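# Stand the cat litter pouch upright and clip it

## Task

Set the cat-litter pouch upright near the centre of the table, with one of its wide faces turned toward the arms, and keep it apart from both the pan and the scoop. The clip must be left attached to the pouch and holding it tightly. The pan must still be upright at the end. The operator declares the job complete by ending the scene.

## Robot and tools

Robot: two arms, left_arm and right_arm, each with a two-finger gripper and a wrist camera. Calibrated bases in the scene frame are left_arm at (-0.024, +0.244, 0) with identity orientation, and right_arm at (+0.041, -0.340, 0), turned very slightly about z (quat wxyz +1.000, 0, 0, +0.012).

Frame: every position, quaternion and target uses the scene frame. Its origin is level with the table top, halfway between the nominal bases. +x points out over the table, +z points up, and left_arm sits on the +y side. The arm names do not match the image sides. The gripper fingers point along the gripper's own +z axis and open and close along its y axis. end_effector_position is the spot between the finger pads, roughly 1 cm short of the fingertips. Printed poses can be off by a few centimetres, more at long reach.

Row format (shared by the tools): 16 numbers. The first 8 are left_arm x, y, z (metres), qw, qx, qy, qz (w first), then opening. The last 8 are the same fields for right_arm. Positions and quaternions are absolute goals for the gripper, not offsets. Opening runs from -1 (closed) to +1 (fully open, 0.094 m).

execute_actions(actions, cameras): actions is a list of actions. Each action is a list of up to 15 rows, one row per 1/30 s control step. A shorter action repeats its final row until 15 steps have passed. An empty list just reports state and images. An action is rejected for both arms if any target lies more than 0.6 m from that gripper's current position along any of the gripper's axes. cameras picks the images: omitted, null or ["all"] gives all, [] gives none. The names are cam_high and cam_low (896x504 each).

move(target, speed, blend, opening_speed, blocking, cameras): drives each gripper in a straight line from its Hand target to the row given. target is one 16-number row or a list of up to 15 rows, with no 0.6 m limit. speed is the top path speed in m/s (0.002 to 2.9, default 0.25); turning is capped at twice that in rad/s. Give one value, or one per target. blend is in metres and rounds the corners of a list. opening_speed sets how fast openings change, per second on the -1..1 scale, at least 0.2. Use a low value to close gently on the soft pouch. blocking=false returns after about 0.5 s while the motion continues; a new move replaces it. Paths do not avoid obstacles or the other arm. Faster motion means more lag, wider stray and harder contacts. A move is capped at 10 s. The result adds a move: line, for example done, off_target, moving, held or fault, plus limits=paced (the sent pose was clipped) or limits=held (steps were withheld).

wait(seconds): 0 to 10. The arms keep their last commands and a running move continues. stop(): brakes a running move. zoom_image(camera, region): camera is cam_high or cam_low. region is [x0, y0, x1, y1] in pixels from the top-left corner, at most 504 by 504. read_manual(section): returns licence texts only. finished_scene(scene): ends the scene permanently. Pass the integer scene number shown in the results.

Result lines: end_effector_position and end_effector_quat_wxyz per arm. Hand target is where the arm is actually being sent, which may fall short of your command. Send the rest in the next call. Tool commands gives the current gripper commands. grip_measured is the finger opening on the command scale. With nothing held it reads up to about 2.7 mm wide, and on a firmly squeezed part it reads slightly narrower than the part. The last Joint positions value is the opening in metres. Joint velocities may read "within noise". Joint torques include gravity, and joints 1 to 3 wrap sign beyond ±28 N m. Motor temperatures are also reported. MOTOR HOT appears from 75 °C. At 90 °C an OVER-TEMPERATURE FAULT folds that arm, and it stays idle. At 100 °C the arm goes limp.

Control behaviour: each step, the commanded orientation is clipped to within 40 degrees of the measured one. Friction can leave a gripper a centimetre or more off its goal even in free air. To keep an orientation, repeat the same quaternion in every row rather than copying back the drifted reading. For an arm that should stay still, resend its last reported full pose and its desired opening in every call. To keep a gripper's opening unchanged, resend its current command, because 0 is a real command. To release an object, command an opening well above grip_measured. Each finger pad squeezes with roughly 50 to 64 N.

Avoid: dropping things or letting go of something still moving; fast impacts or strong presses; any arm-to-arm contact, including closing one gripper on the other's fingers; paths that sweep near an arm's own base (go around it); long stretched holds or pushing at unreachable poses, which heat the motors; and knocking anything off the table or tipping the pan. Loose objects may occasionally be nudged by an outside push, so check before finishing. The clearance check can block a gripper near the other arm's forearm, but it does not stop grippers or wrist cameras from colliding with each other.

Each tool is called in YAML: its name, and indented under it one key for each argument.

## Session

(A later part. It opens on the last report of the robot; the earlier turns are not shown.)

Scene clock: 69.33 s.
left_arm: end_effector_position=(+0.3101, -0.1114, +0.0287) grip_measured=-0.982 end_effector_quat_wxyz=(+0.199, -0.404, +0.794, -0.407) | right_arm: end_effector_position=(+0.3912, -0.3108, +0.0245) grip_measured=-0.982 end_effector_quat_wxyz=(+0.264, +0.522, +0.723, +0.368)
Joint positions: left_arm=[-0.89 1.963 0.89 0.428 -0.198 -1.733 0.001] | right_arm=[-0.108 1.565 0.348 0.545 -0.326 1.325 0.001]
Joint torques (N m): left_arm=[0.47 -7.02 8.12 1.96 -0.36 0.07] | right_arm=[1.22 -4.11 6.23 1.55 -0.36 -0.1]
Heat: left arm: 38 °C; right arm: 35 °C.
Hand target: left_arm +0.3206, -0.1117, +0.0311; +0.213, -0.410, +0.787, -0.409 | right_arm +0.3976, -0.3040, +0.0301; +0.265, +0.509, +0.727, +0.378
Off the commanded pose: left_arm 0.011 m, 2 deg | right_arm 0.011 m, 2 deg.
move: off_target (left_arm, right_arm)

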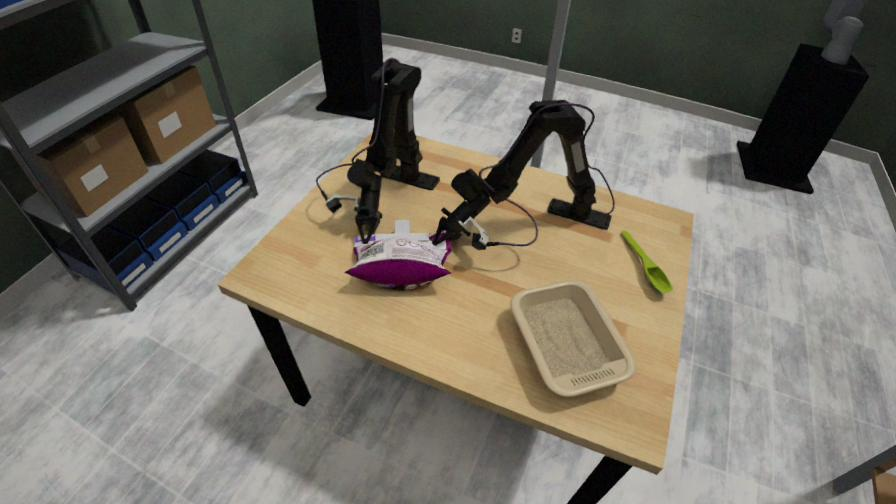

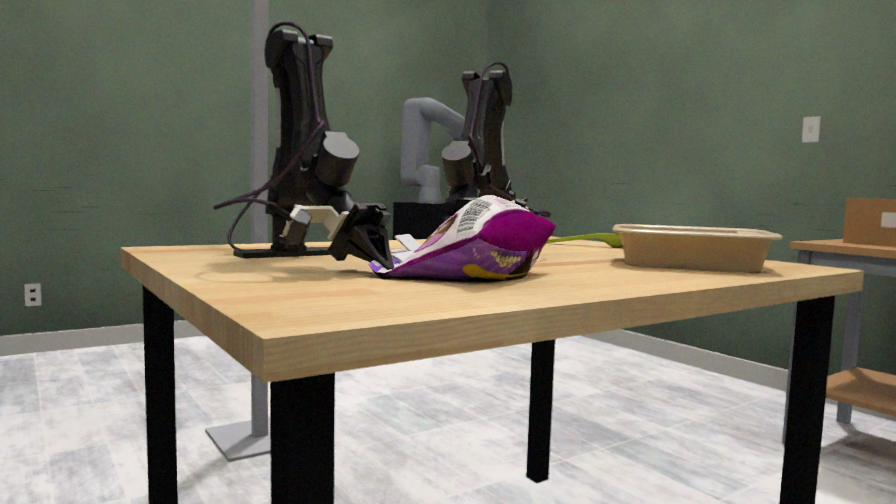

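move:
  target: [0.318, -0.112, 0.125, 0.1767, -0.4266, 0.8195, -0.3395, -1, 0.396, -0.306, 0.115, 0.2196, 0.5300, 0.7568, 0.3135, -1]
  speed: 0.05

zoom_image:
  camera: "cam_high"
  region: [330, 170, 490, 300]

zoom_image:
  camera: "cam_low"
  region: [300, 150, 600, 310]

Scene clock: 72.23 s.
left_arm: end_effector_position=(+0.3046, -0.1143, +0.0940) grip_measured=-0.982 end_effector_quat_wxyz=(+0.151, -0.417, +0.838, -0.318) | right_arm: end_effector_position=(+0.3891, -0.3118, +0.0912) grip_measured=-0.982 end_effector_quat_wxyz=(+0.202, +0.550, +0.755, +0.296)
Joint positions: left_arm=[-0.883 1.84 1.229 -0.252 -0.143 -1.753 0.001] | right_arm=[-0.079 1.337 0.699 -0.24 -0.262 1.298 0.001]
Joint torques (N m): left_arm=[0.75 -11.9 9.78 1.47 -0.51 -0.05] | right_arm=[0.96 -7.23 9.57 1.07 -0.33 -0.18]
Heat: left arm: 39 °C; right arm: 35 °C.
Hand target: left_arm +0.3174, -0.1116, +0.1247; +0.176, -0.427, +0.819, -0.340 | right_arm +0.3957, -0.3060, +0.1146; +0.220, +0.530, +0.757, +0.314
Off the commanded pose: left_arm 0.034 m, 5 deg | right_arm 0.025 m, 4 deg.
move: off_target (left_arm, right_arm)

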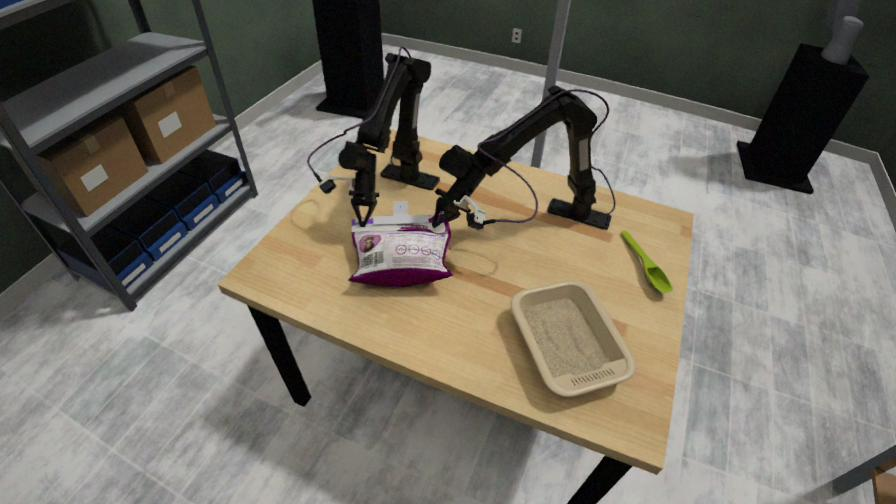

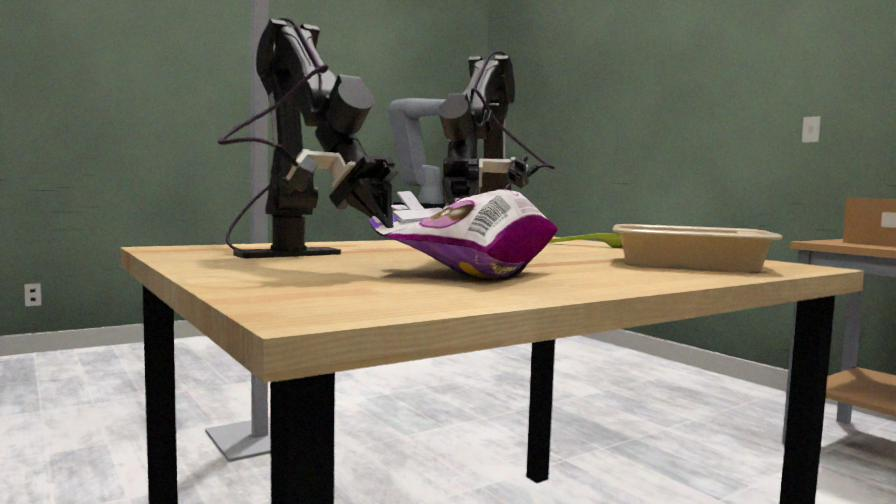

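Scaled by 3.150.

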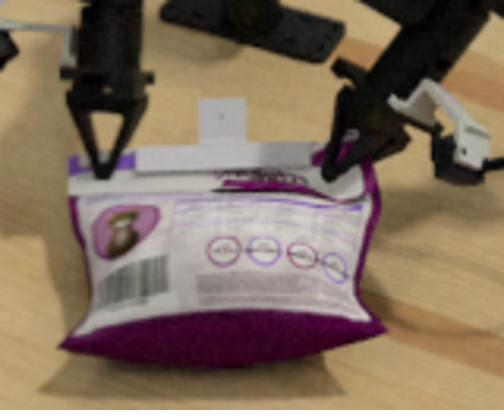

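Scaled by 1.680.

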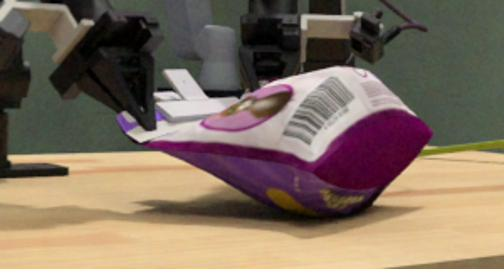

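move:
  target: [0.315, -0.085, 0.205, 0.1389, -0.4403, 0.8459, -0.2667, -1, 0.385, -0.285, 0.195, 0.1725, 0.5470, 0.7812, 0.2463, -1]
  speed: 0.05

zoom_image:
  camera: "cam_high"
  region: [330, 150, 490, 300]

zoom_image:
  camera: "cam_low"
  region: [300, 130, 600, 310]

Scene clock: 74.73 s.
left_arm: end_effector_position=(+0.2925, -0.0922, +0.1783) grip_measured=-0.982 end_effector_quat_wxyz=(+0.096, -0.428, +0.864, -0.246) | right_arm: end_effector_position=(+0.3826, -0.2865, +0.1816) grip_measured=-0.982 end_effector_quat_wxyz=(+0.165, +0.551, +0.781, +0.244)
Joint positions: left_arm=[-0.837 1.817 1.647 -0.869 -0.05 -1.744 0.001] | right_arm=[0.043 1.336 1.145 -0.804 -0.164 1.345 0.001]
Joint torques (N m): left_arm=[1.55 -9.83 11.23 1.42 -0.86 0.03] | right_arm=[0.62 -4.46 10.14 0.89 -0.06 -0.03]
Heat: left arm: 39 °C; right arm: 36 °C.
Hand target: left_arm +0.3134, -0.0839, +0.2053; +0.138, -0.441, +0.846, -0.267 | right_arm +0.3848, -0.2849, +0.1950; +0.173, +0.547, +0.781, +0.247
Off the commanded pose: left_arm 0.036 m, 6 deg | right_arm 0.014 m, 1 deg.
move: off_target (left_arm, right_arm)

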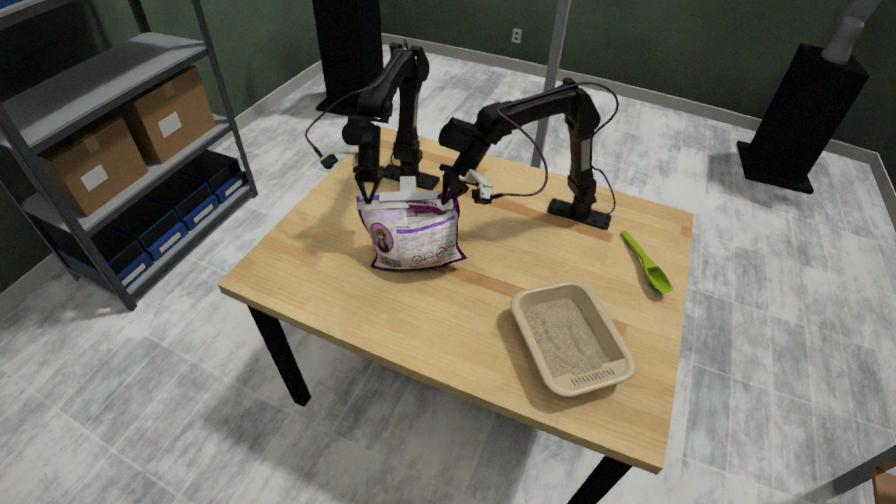

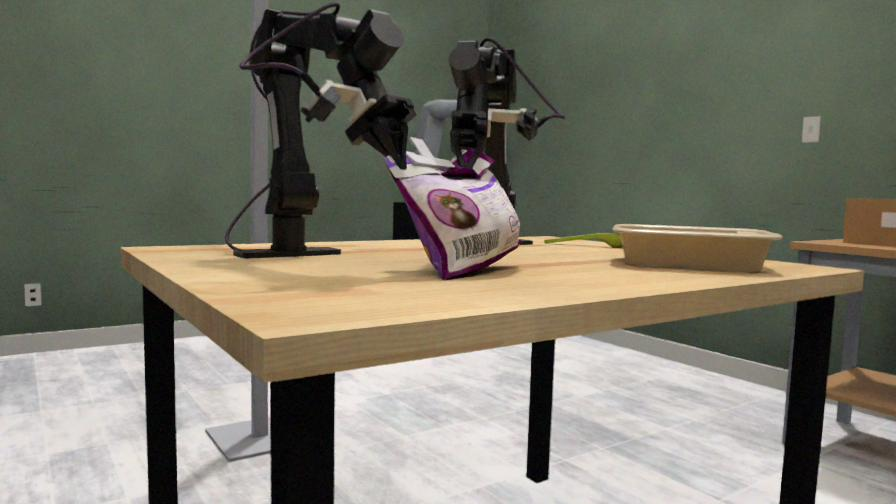

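Scaled by 3.150.

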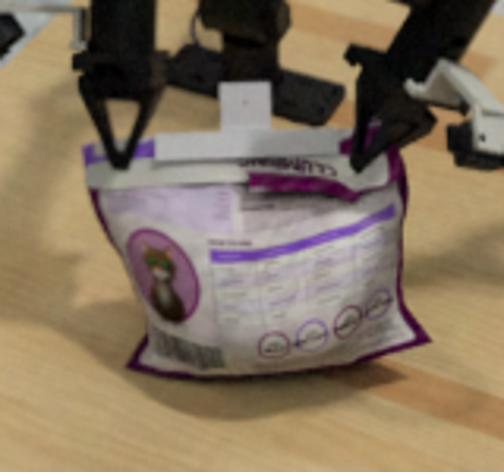

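Scaled by 1.680.

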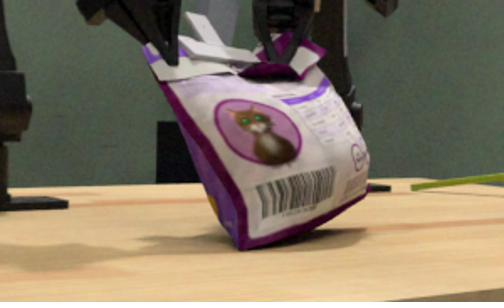

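move:
  target: [0.308, -0.048, 0.262, 0.1082, -0.4881, 0.8455, -0.1874, -1, 0.355, -0.248, 0.246, 0.1241, 0.5600, 0.7997, 0.1773, -1]
  speed: 0.06

zoom_image:
  camera: "cam_high"
  region: [330, 130, 510, 300]

zoom_image:
  camera: "cam_low"
  region: [320, 110, 620, 300]

Scene clock: 77.13 s.
left_arm: end_effector_position=(+0.2792, -0.0534, +0.2433) grip_measured=-0.982 end_effector_quat_wxyz=(+0.055, -0.465, +0.869, -0.159) | right_arm: end_effector_position=(+0.3560, -0.2509, +0.2284) grip_measured=-0.982 end_effector_quat_wxyz=(+0.112, +0.567, +0.799, +0.168)
Joint positions: left_arm=[-0.784 1.949 2.177 -1.461 -0.013 -1.763 0.001] | right_arm=[0.222 1.453 1.519 -1.231 -0.047 1.49 0.001]
Joint torques (N m): left_arm=[1.4 -8.73 10.15 1.47 -1.02 -0.32] | right_arm=[1.07 -5.75 10.37 0.67 0.02 0]
Heat: left arm: 40 °C; right arm: 37 °C.
Hand target: left_arm +0.3058, -0.0467, +0.2629; +0.107, -0.489, +0.845, -0.189 | right_arm +0.3547, -0.2482, +0.2456; +0.124, +0.560, +0.800, +0.178
Off the commanded pose: left_arm 0.035 m, 8 deg | right_arm 0.018 m, 2 deg.
move: off_target (left_arm, right_arm)

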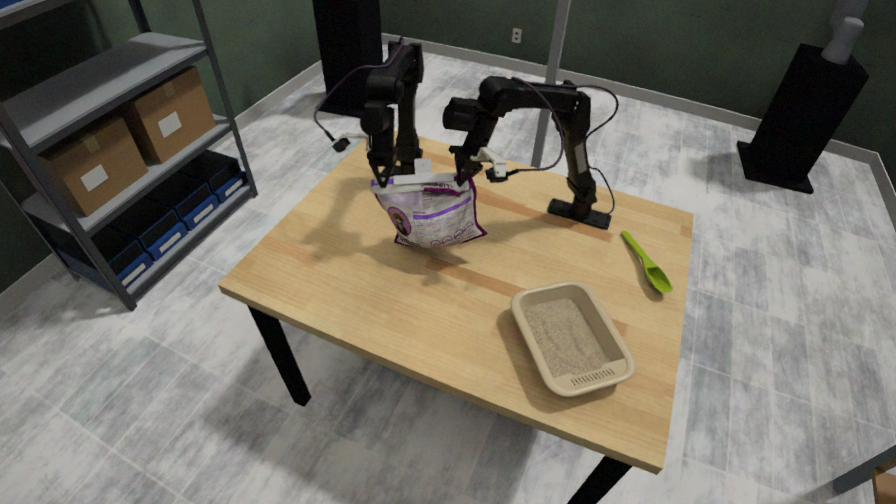

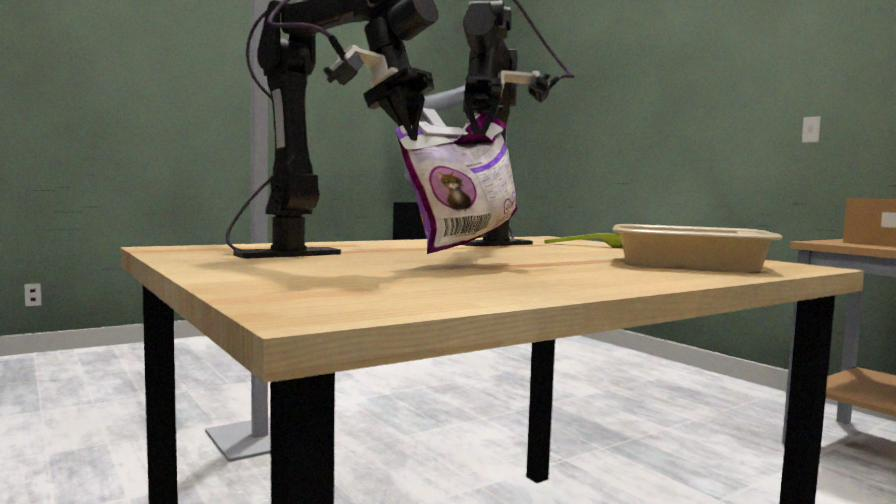

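Scaled by 2.800.

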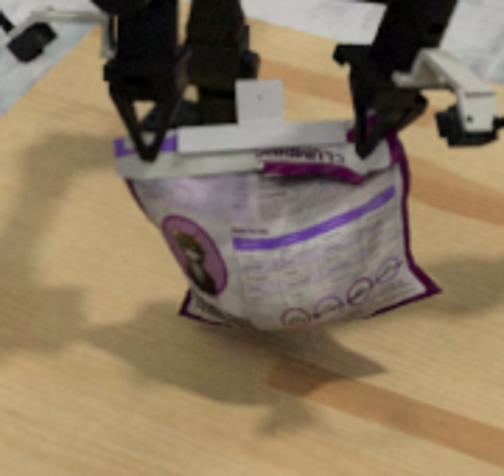

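Scaled by 1.680.

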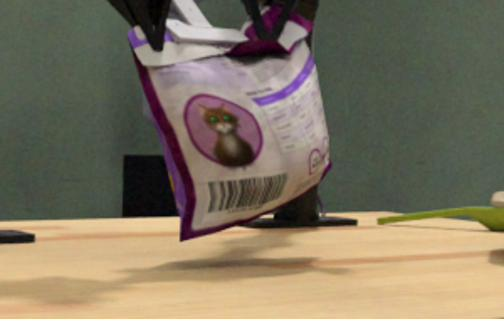

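move:
  target: [0.282, 0.105, 0.256, 0.1241, -0.5600, 0.7997, -0.1773, -1, 0.278, -0.105, 0.253, 0.1082, 0.4881, 0.8455, 0.1874, -1]
  speed: 0.07

zoom_image:
  camera: "cam_high"
  region: [390, 130, 570, 300]

zoom_image:
  camera: "cam_low"
  region: [380, 110, 640, 300]

Scene clock: 80.17 s.
left_arm: end_effector_position=(+0.2486, +0.0885, +0.2420) grip_measured=-0.982 end_effector_quat_wxyz=(+0.042, -0.537, +0.829, -0.152) | right_arm: end_effector_position=(+0.2853, -0.1122, +0.2299) grip_measured=-0.982 end_effector_quat_wxyz=(+0.112, +0.501, +0.842, +0.162)
Joint positions: left_arm=[-0.478 1.516 1.666 -1.414 0.078 -1.639 0.001] | right_arm=[0.803 1.511 1.584 -1.275 0.15 1.872 0.001]
Joint torques (N m): left_arm=[1.83 -6.72 6.32 2 -1.36 -0.33] | right_arm=[1.95 -7.23 10.92 0.55 -0.12 -0.09]
Heat: left arm: 39 °C; right arm: 37 °C.
Hand target: left_arm +0.2787, +0.1055, +0.2583; +0.120, -0.562, +0.799, -0.177 | right_arm +0.2778, -0.1058, +0.2523; +0.108, +0.488, +0.845, +0.188
Off the commanded pose: left_arm 0.040 m, 11 deg | right_arm 0.025 m, 3 deg.
move: off_target (left_arm, right_arm)

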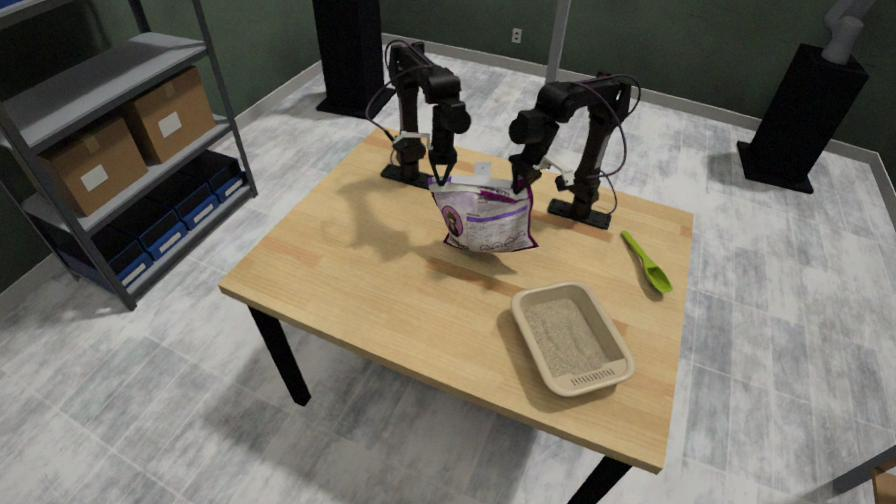

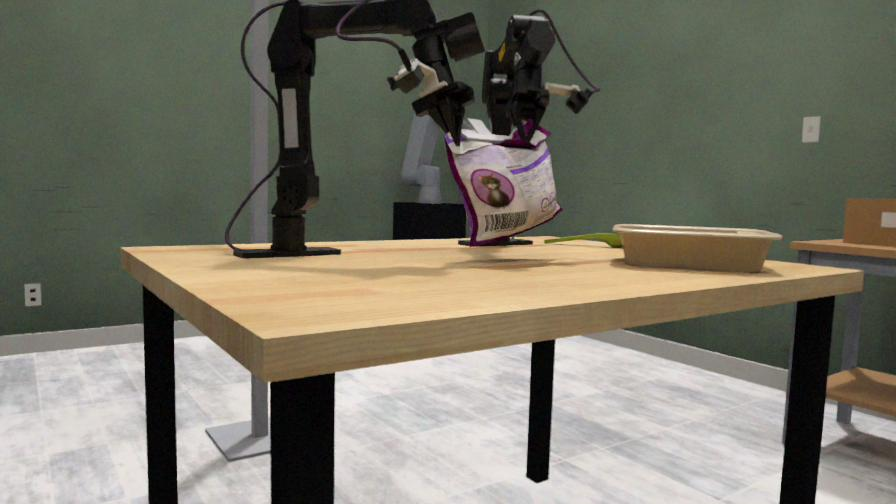

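Scaled by 2.800.

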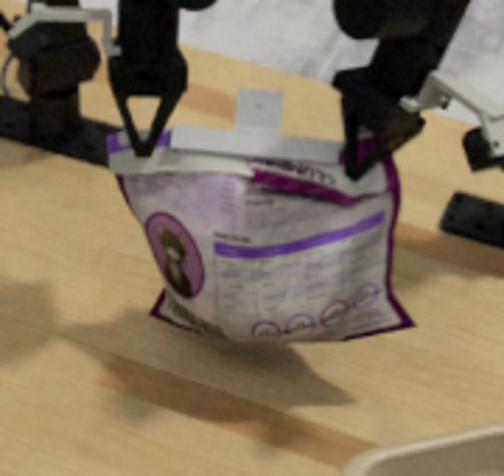

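Scaled by 1.938.

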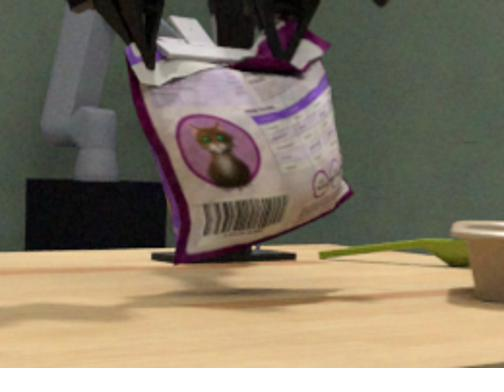

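move:
  target: [0.292, 0.112, 0.250, 0.0828, -0.3736, 0.9020, -0.1999, -1, 0.258, -0.100, 0.258, 0.1163, 0.5246, 0.8234, 0.1825, -1]
  speed: 0.05

zoom_image:
  camera: "cam_high"
  region: [390, 130, 570, 300]

zoom_image:
  camera: "cam_low"
  region: [380, 110, 640, 300]

Scene clock: 85.70 s.
left_arm: end_effector_position=(+0.2602, +0.1001, +0.2404) grip_measured=-0.982 end_effector_quat_wxyz=(+0.014, -0.364, +0.911, -0.195) | right_arm: end_effector_position=(+0.2617, -0.1033, +0.2330) grip_measured=-0.982 end_effector_quat_wxyz=(+0.113, +0.535, +0.823, +0.154)
Joint positions: left_arm=[-0.318 1.542 1.666 -1.414 0.279 -1.117 0.001] | right_arm=[0.904 1.511 1.604 -1.335 0.203 2.046 0.001]
Joint torques (N m): left_arm=[1.94 -5.12 8.46 1.79 -0.76 -0.09] | right_arm=[1.59 -7.47 10.97 0.51 0.14 -0.1]
Heat: left arm: 38 °C; right arm: 38 °C.
Hand target: left_arm +0.2896, +0.1126, +0.2517; +0.081, -0.375, +0.901, -0.200 | right_arm +0.2577, -0.1008, +0.2572; +0.116, +0.525, +0.823, +0.183
Off the commanded pose: left_arm 0.035 m, 8 deg | right_arm 0.026 m, 3 deg.
move: off_target (left_arm, right_arm)

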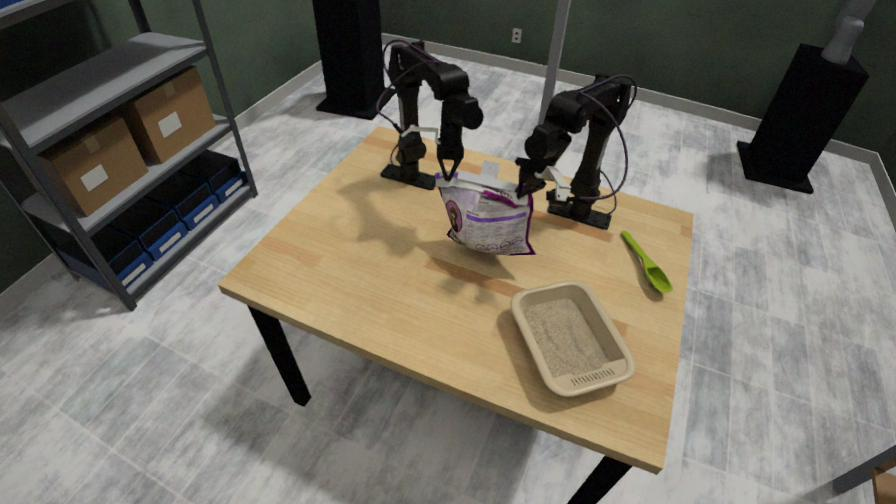

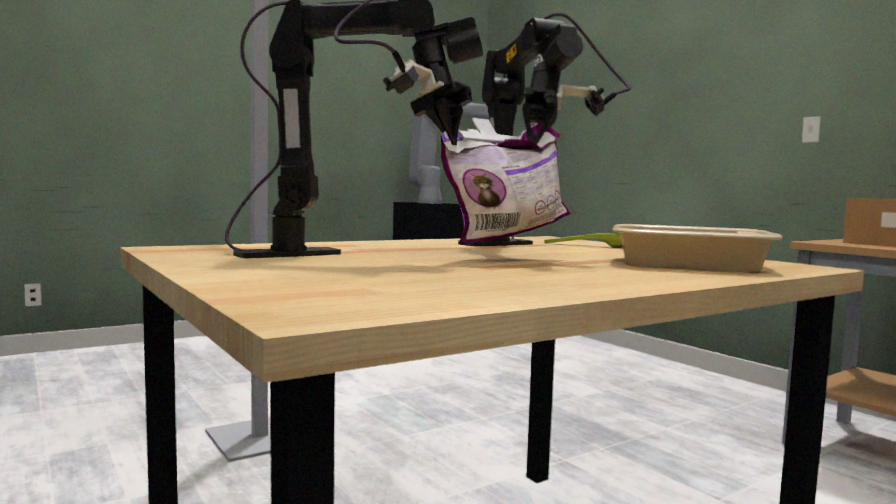

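Scaled by 2.800.

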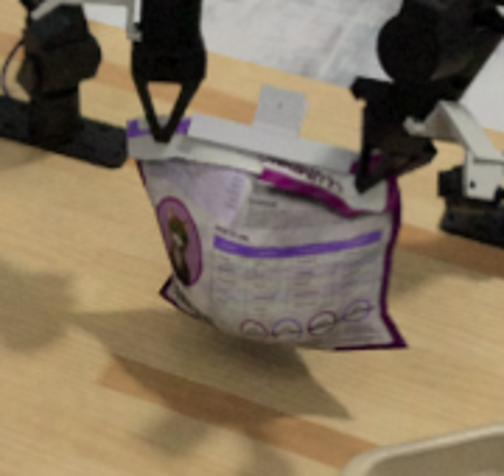

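Scaled by 1.938.

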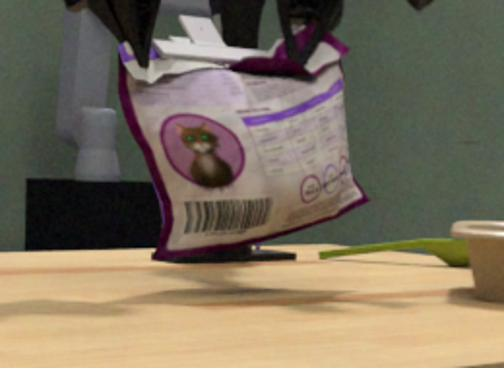

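move:
  target: [0.292, 0.112, 0.212, 0.0828, -0.3736, 0.9020, -0.1999, -1, 0.258, -0.100, 0.243, 0.1163, 0.5246, 0.8234, 0.1825, -1]
  speed: 0.05

zoom_image:
  camera: "cam_high"
  region: [390, 130, 570, 300]

zoom_image:
  camera: "cam_low"
  region: [380, 110, 640, 300]

Scene clock: 87.43 s.
left_arm: end_effector_position=(+0.2628, +0.0962, +0.2023) grip_measured=-0.982 end_effector_quat_wxyz=(+0.003, -0.359, +0.913, -0.196) | right_arm: end_effector_position=(+0.2631, -0.1049, +0.2253) grip_measured=-0.982 end_effector_quat_wxyz=(+0.119, +0.535, +0.823, +0.148)
Joint positions: left_arm=[-0.317 1.53 1.499 -1.276 0.296 -1.107 0.001] | right_arm=[0.904 1.511 1.574 -1.316 0.215 2.046 0.001]
Joint torques (N m): left_arm=[1.65 -7.66 6.49 1.88 -0.9 -0.18] | right_arm=[1.36 -8.94 7.01 0.82 -0.02 -0.13]
Heat: left arm: 38 °C; right arm: 38 °C.
Hand target: left_arm +0.2898, +0.1123, +0.2145; +0.080, -0.375, +0.902, -0.200 | right_arm +0.2579, -0.1005, +0.2428; +0.116, +0.525, +0.823, +0.182
Off the commanded pose: left_arm 0.035 m, 9 deg | right_arm 0.019 m, 4 deg.
move: off_target (left_arm, right_arm)

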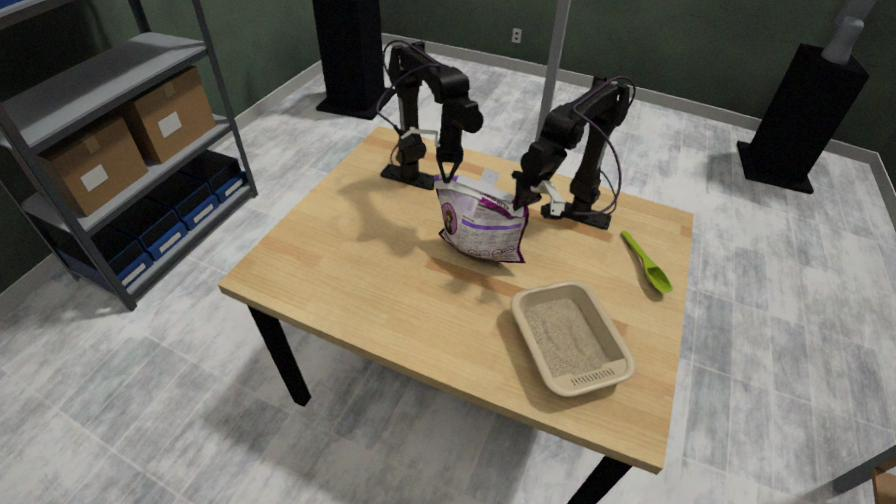

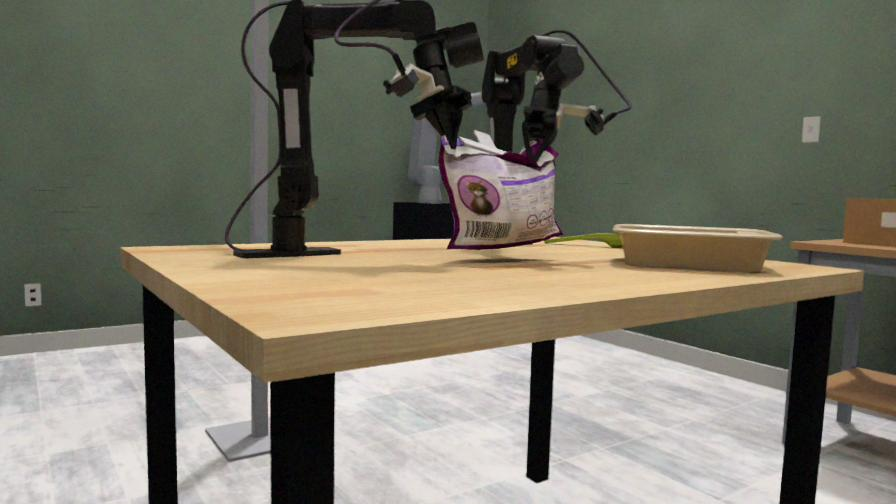

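Scaled by 2.800.

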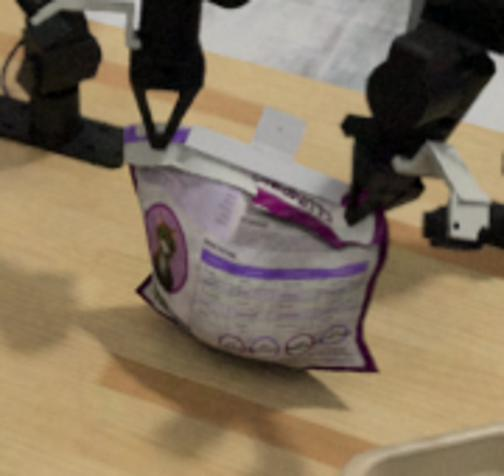

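Scaled by 1.938.

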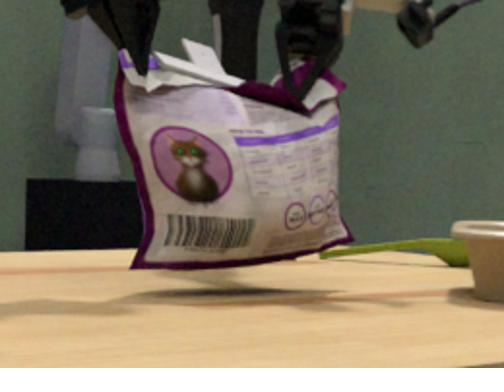

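move:
  target: [0.290, 0.112, 0.188, 0.0828, -0.3736, 0.9020, -0.1999, -1, 0.258, -0.100, 0.213, 0.1163, 0.5246, 0.8234, 0.1825, -1]
  speed: 0.04

zoom_image:
  camera: "cam_high"
  region: [390, 130, 570, 300]

zoom_image:
  camera: "cam_low"
  region: [380, 110, 640, 300]

Scene clock: 88.80 s.
left_arm: end_effector_position=(+0.2614, +0.0992, +0.1778) grip_measured=-0.982 end_effector_quat_wxyz=(+0.007, -0.361, +0.913, -0.192) | right_arm: end_effector_position=(+0.2659, -0.1017, +0.1972) grip_measured=-0.982 end_effector_quat_wxyz=(+0.120, +0.535, +0.822, +0.155)
Joint positions: left_arm=[-0.315 1.506 1.379 -1.18 0.286 -1.107 0.001] | right_arm=[0.904 1.487 1.432 -1.184 0.217 2.046 0.001]
Joint torques (N m): left_arm=[1.61 -7.61 6.5 1.88 -0.86 -0.16] | right_arm=[1.29 -9.66 6.19 0.74 0 -0.12]
Heat: left arm: 38 °C; right arm: 38 °C.
Hand target: left_arm +0.2879, +0.1124, +0.1904; +0.080, -0.375, +0.902, -0.200 | right_arm +0.2582, -0.1003, +0.2125; +0.116, +0.525, +0.823, +0.182
Off the commanded pose: left_arm 0.033 m, 9 deg | right_arm 0.018 m, 3 deg.
move: off_target (left_arm, right_arm)

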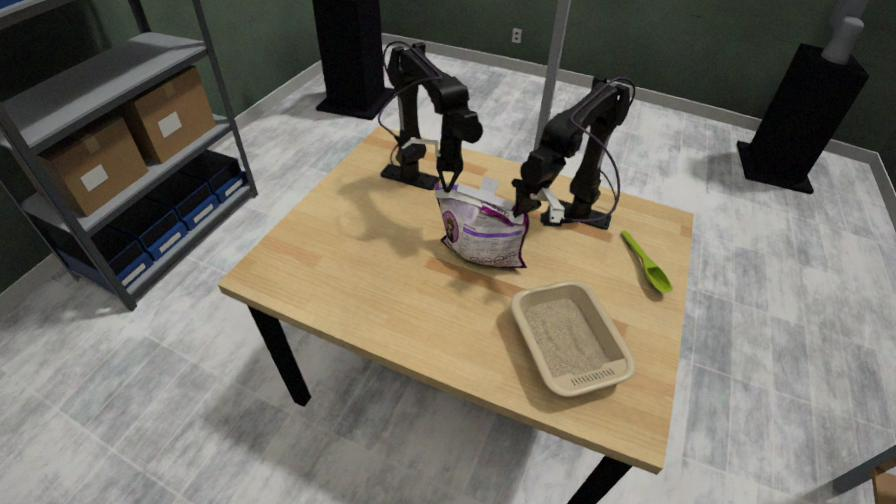

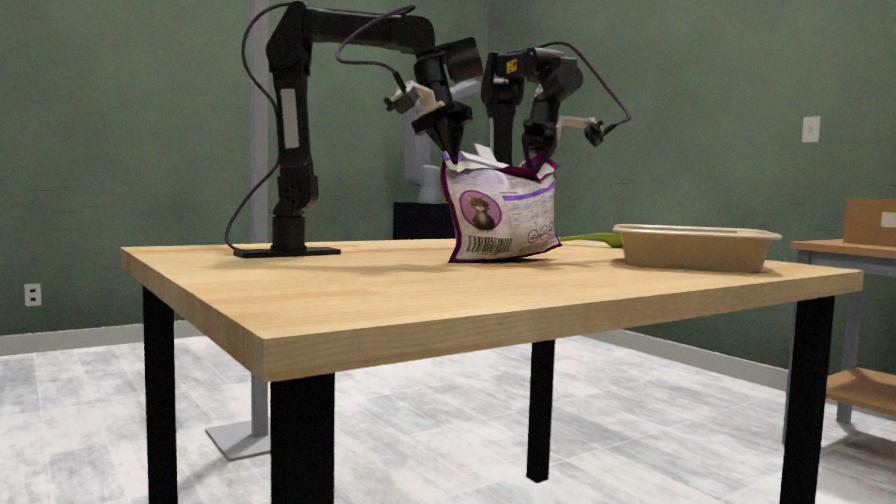

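Scaled by 2.800.

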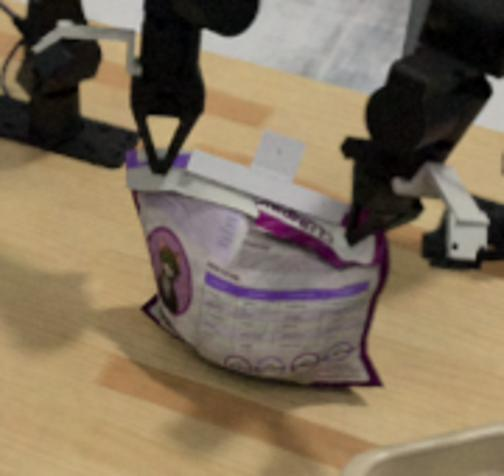

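Scaled by 1.938.

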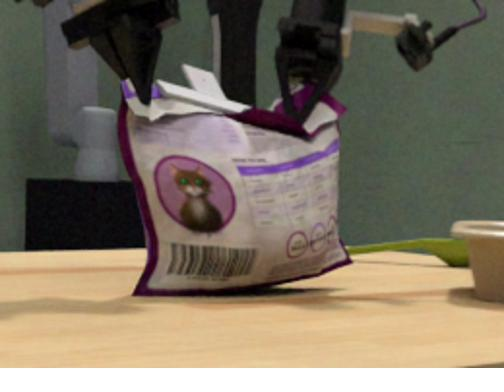

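move:
  target: [0.288, 0.112, 0.178, 0.0828, -0.3736, 0.9020, -0.1999, -1, 0.258, -0.100, 0.193, 0.1163, 0.5246, 0.8234, 0.1825, -1]
  speed: 0.03

zoom_image:
  camera: "cam_high"
  region: [390, 130, 570, 300]

zoom_image:
  camera: "cam_low"
  region: [380, 110, 640, 300]

Scene clock: 90.07 s.
left_arm: end_effector_position=(+0.2625, +0.1001, +0.1694) grip_measured=-0.982 end_effector_quat_wxyz=(+0.015, -0.360, +0.912, -0.194) | right_arm: end_effector_position=(+0.2699, -0.1005, +0.1882) grip_measured=-0.982 end_effector_quat_wxyz=(+0.128, +0.536, +0.816, +0.175)
Joint positions: left_arm=[-0.315 1.491 1.329 -1.129 0.279 -1.107 0.001] | right_arm=[0.904 1.456 1.351 -1.092 0.231 2.046 0.001]
Joint torques (N m): left_arm=[1.25 -7.08 6.54 1.82 -0.77 -0.18] | right_arm=[1.44 -8.03 5.52 0.75 -0.17 -0.12]
Heat: left arm: 38 °C; right arm: 38 °C.
Hand target: left_arm +0.2864, +0.1123, +0.1799; +0.080, -0.375, +0.902, -0.200 | right_arm +0.2584, -0.1001, +0.1928; +0.116, +0.525, +0.823, +0.182
Off the commanded pose: left_arm 0.029 m, 8 deg | right_arm 0.013 m, 2 deg.
move: off_target (left_arm, right_arm)

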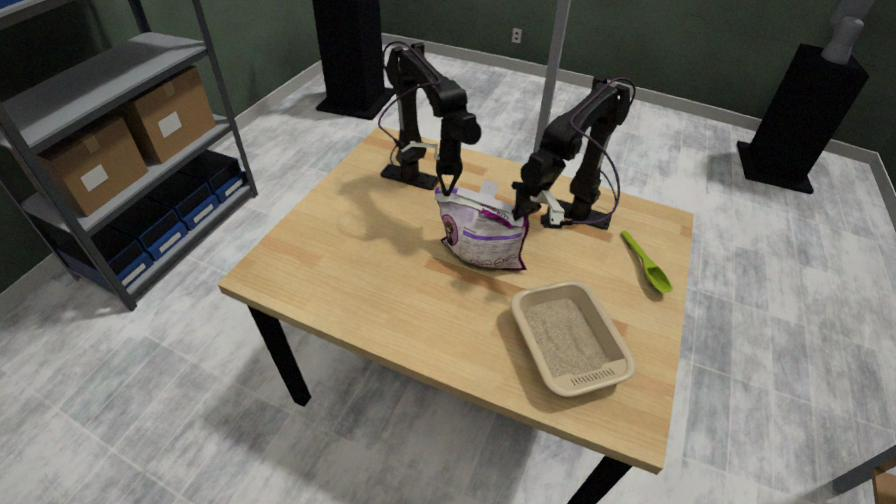

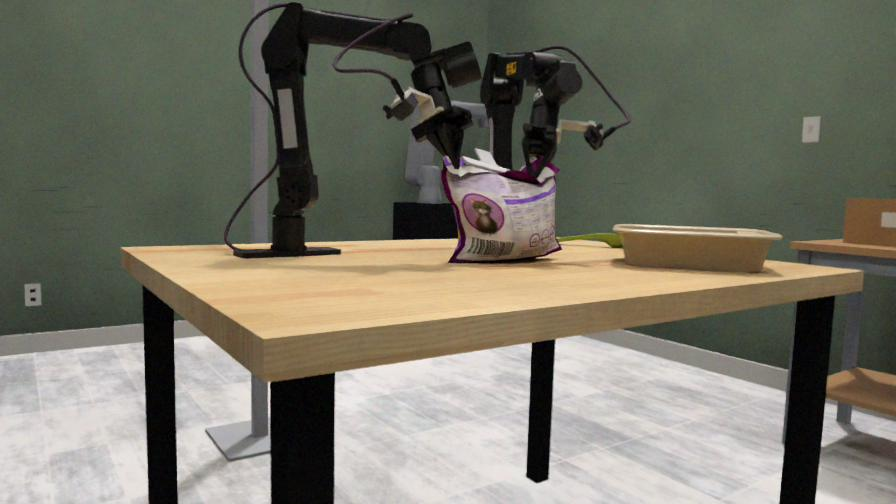

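Scaled by 2.800.

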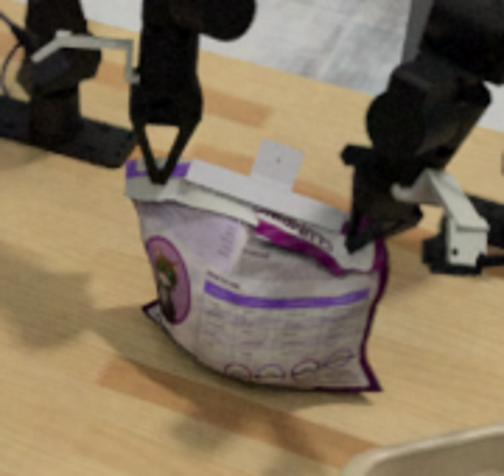

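Scaled by 1.938.

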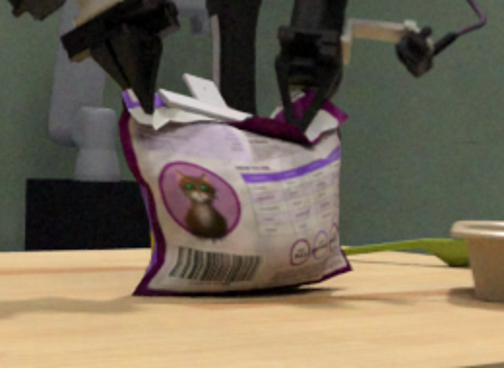

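move:
  target: [0.286, 0.111, 0.170, 0.0828, -0.3736, 0.9020, -0.1999, -1, 0.262, -0.100, 0.176, 0.1163, 0.5246, 0.8234, 0.1825, -1]
  speed: 0.03

zoom_image:
  camera: "cam_high"
  region: [390, 130, 570, 300]

zoom_image:
  camera: "cam_low"
  region: [380, 110, 640, 300]

Scene clock: 91.23 s.
left_arm: end_effector_position=(+0.2639, +0.1007, +0.1618) grip_measured=-0.982 end_effector_quat_wxyz=(+0.022, -0.360, +0.912, -0.196) | right_arm: end_effector_position=(+0.2727, -0.0997, +0.1780) grip_measured=-0.982 end_effector_quat_wxyz=(+0.134, +0.535, +0.814, +0.184)
Joint positions: left_arm=[-0.315 1.482 1.29 -1.086 0.272 -1.107 0.001] | right_arm=[0.904 1.443 1.292 -1.025 0.241 2.042 0.001]
Joint torques (N m): left_arm=[0.91 -7.32 6.45 1.73 -0.73 -0.28] | right_arm=[0.38 -7.09 5.01 0.71 -0.32 -0.18]
Heat: left arm: 38 °C; right arm: 37 °C.
Hand target: left_arm +0.2848, +0.1112, +0.1716; +0.081, -0.375, +0.902, -0.200 | right_arm +0.2622, -0.1000, +0.1759; +0.116, +0.525, +0.823, +0.182
Off the commanded pose: left_arm 0.026 m, 7 deg | right_arm 0.011 m, 3 deg.
move: off_target (left_arm, right_arm)

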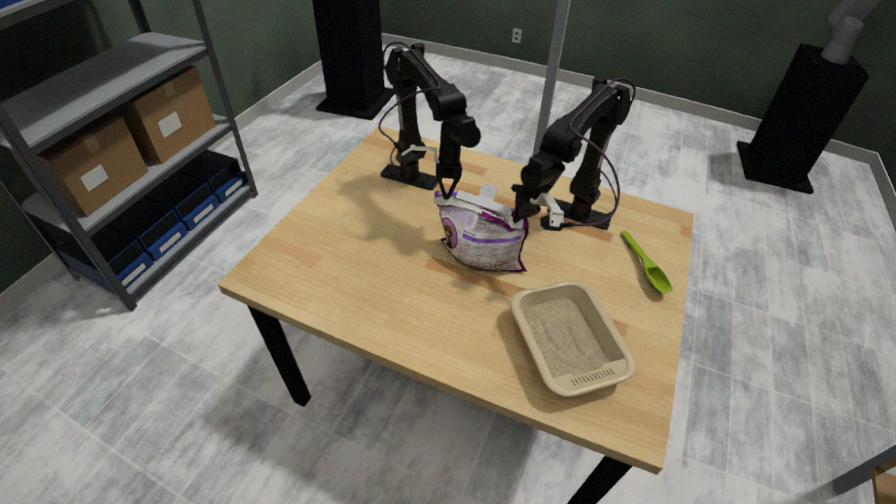

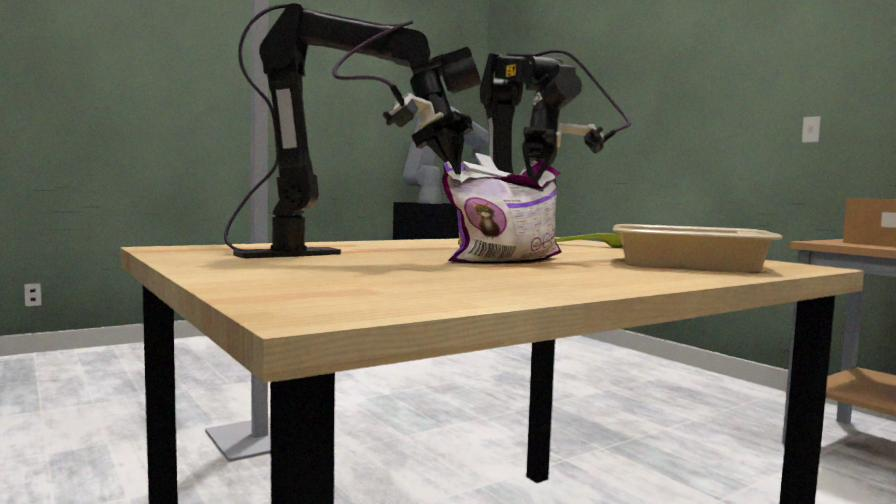

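Scaled by 2.800.

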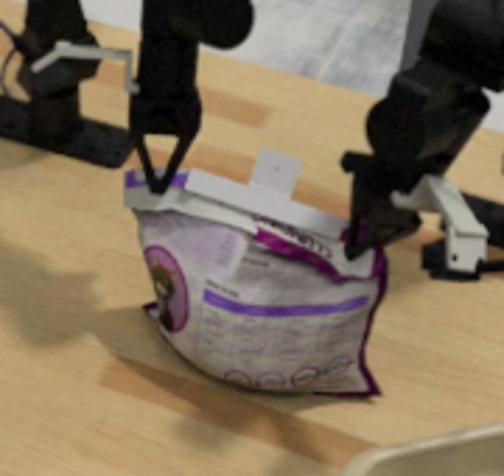

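Scaled by 1.938.

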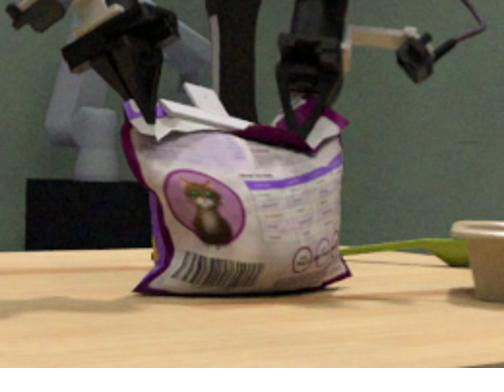

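move:
  target:
    - [0.272, 0.103, 0.168, 0.03, -0.36, 0.912, -0.196, -1, 0.268, -0.100, 0.178, 0.125, 0.5300, 0.8180, 0.183, -1]
    - [0.272, 0.103, 0.168, 0.03, -0.36, 0.912, -0.196, -0.35, 0.268, -0.100, 0.178, 0.125, 0.5300, 0.8180, 0.183, -0.35]
  speed: 0.03
  opening_speed: 0.35

zoom_image:
  camera: "cam_high"
  region: [390, 130, 570, 300]

zoom_image:
  camera: "cam_low"
  region: [380, 110, 640, 300]

Scene clock: 100.33 s.
left_arm: end_effector_position=(+0.2634, +0.1053, +0.1619) grip_measured=-0.351 end_effector_quat_wxyz=(+0.019, -0.361, +0.913, -0.188) | right_arm: end_effector_position=(+0.2701, -0.0962, +0.1775) grip_measured=-0.352 end_effector_quat_wxyz=(+0.123, +0.533, +0.816, +0.187)
Joint positions: left_arm=[-0.305 1.489 1.301 -1.109 0.267 -1.096 0.03] | right_arm=[0.904 1.443 1.292 -1.021 0.217 2.042 0.03]
Joint torques (N m): left_arm=[-0.12 -4.51 8.94 1.06 0.08 -0.05] | right_arm=[-0.08 -5.89 5.83 0.73 0.13 -0.14]
Heat: left arm: 38 °C; right arm: 37 °C.
Hand target: left_arm +0.2718, +0.1030, +0.1680; +0.030, -0.360, +0.912, -0.196 | right_arm +0.2680, -0.1000, +0.1779; +0.125, +0.530, +0.818, +0.183
Off the commanded pose: left_arm 0.011 m, 2 deg | right_arm 0.004 m, 1 deg.
move: off_target (left_arm); target 2's new opening was sent with left_arm's hand 0.016 m and 3 deg from that target

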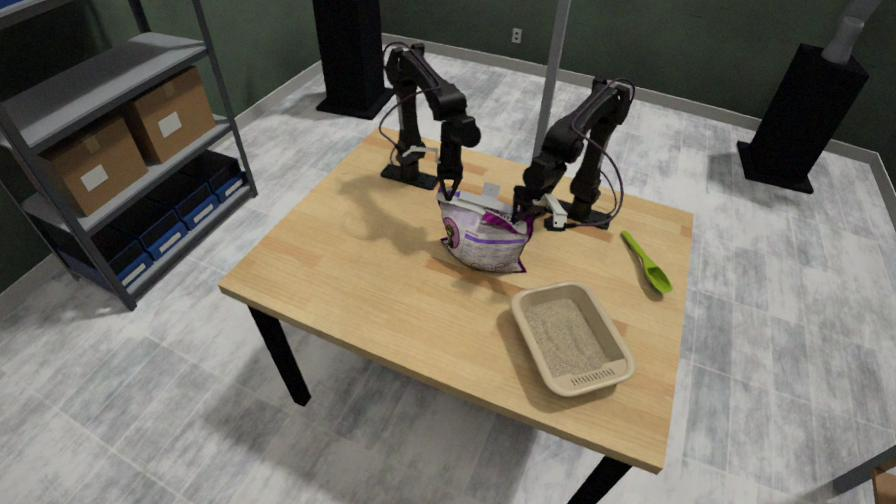

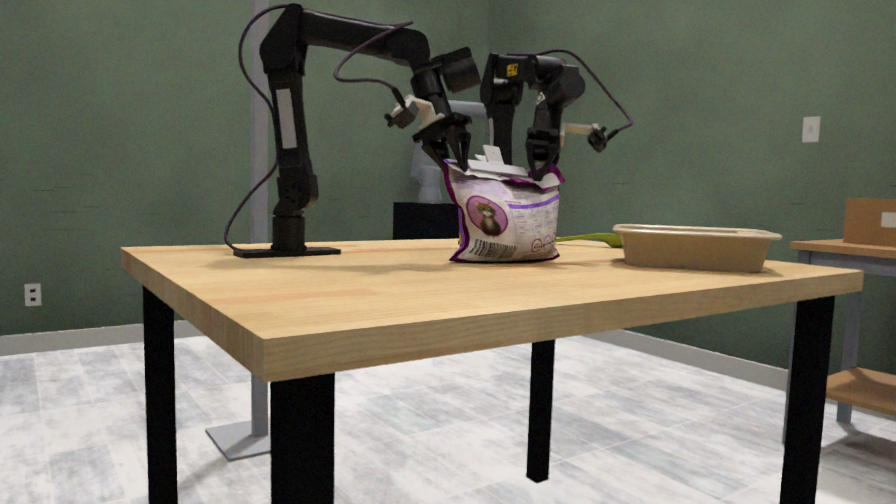

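Scaled by 2.800.

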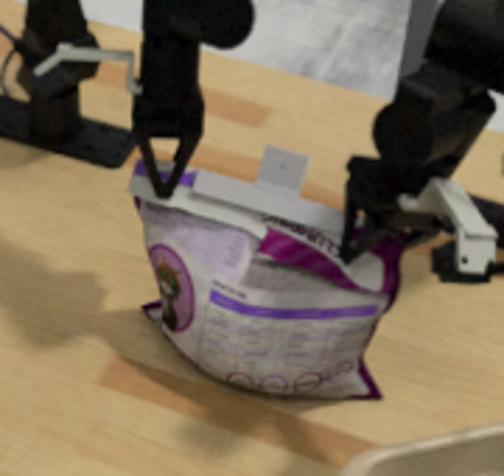

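Scaled by 1.938.

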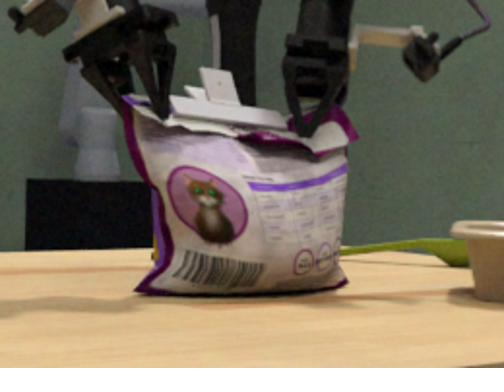

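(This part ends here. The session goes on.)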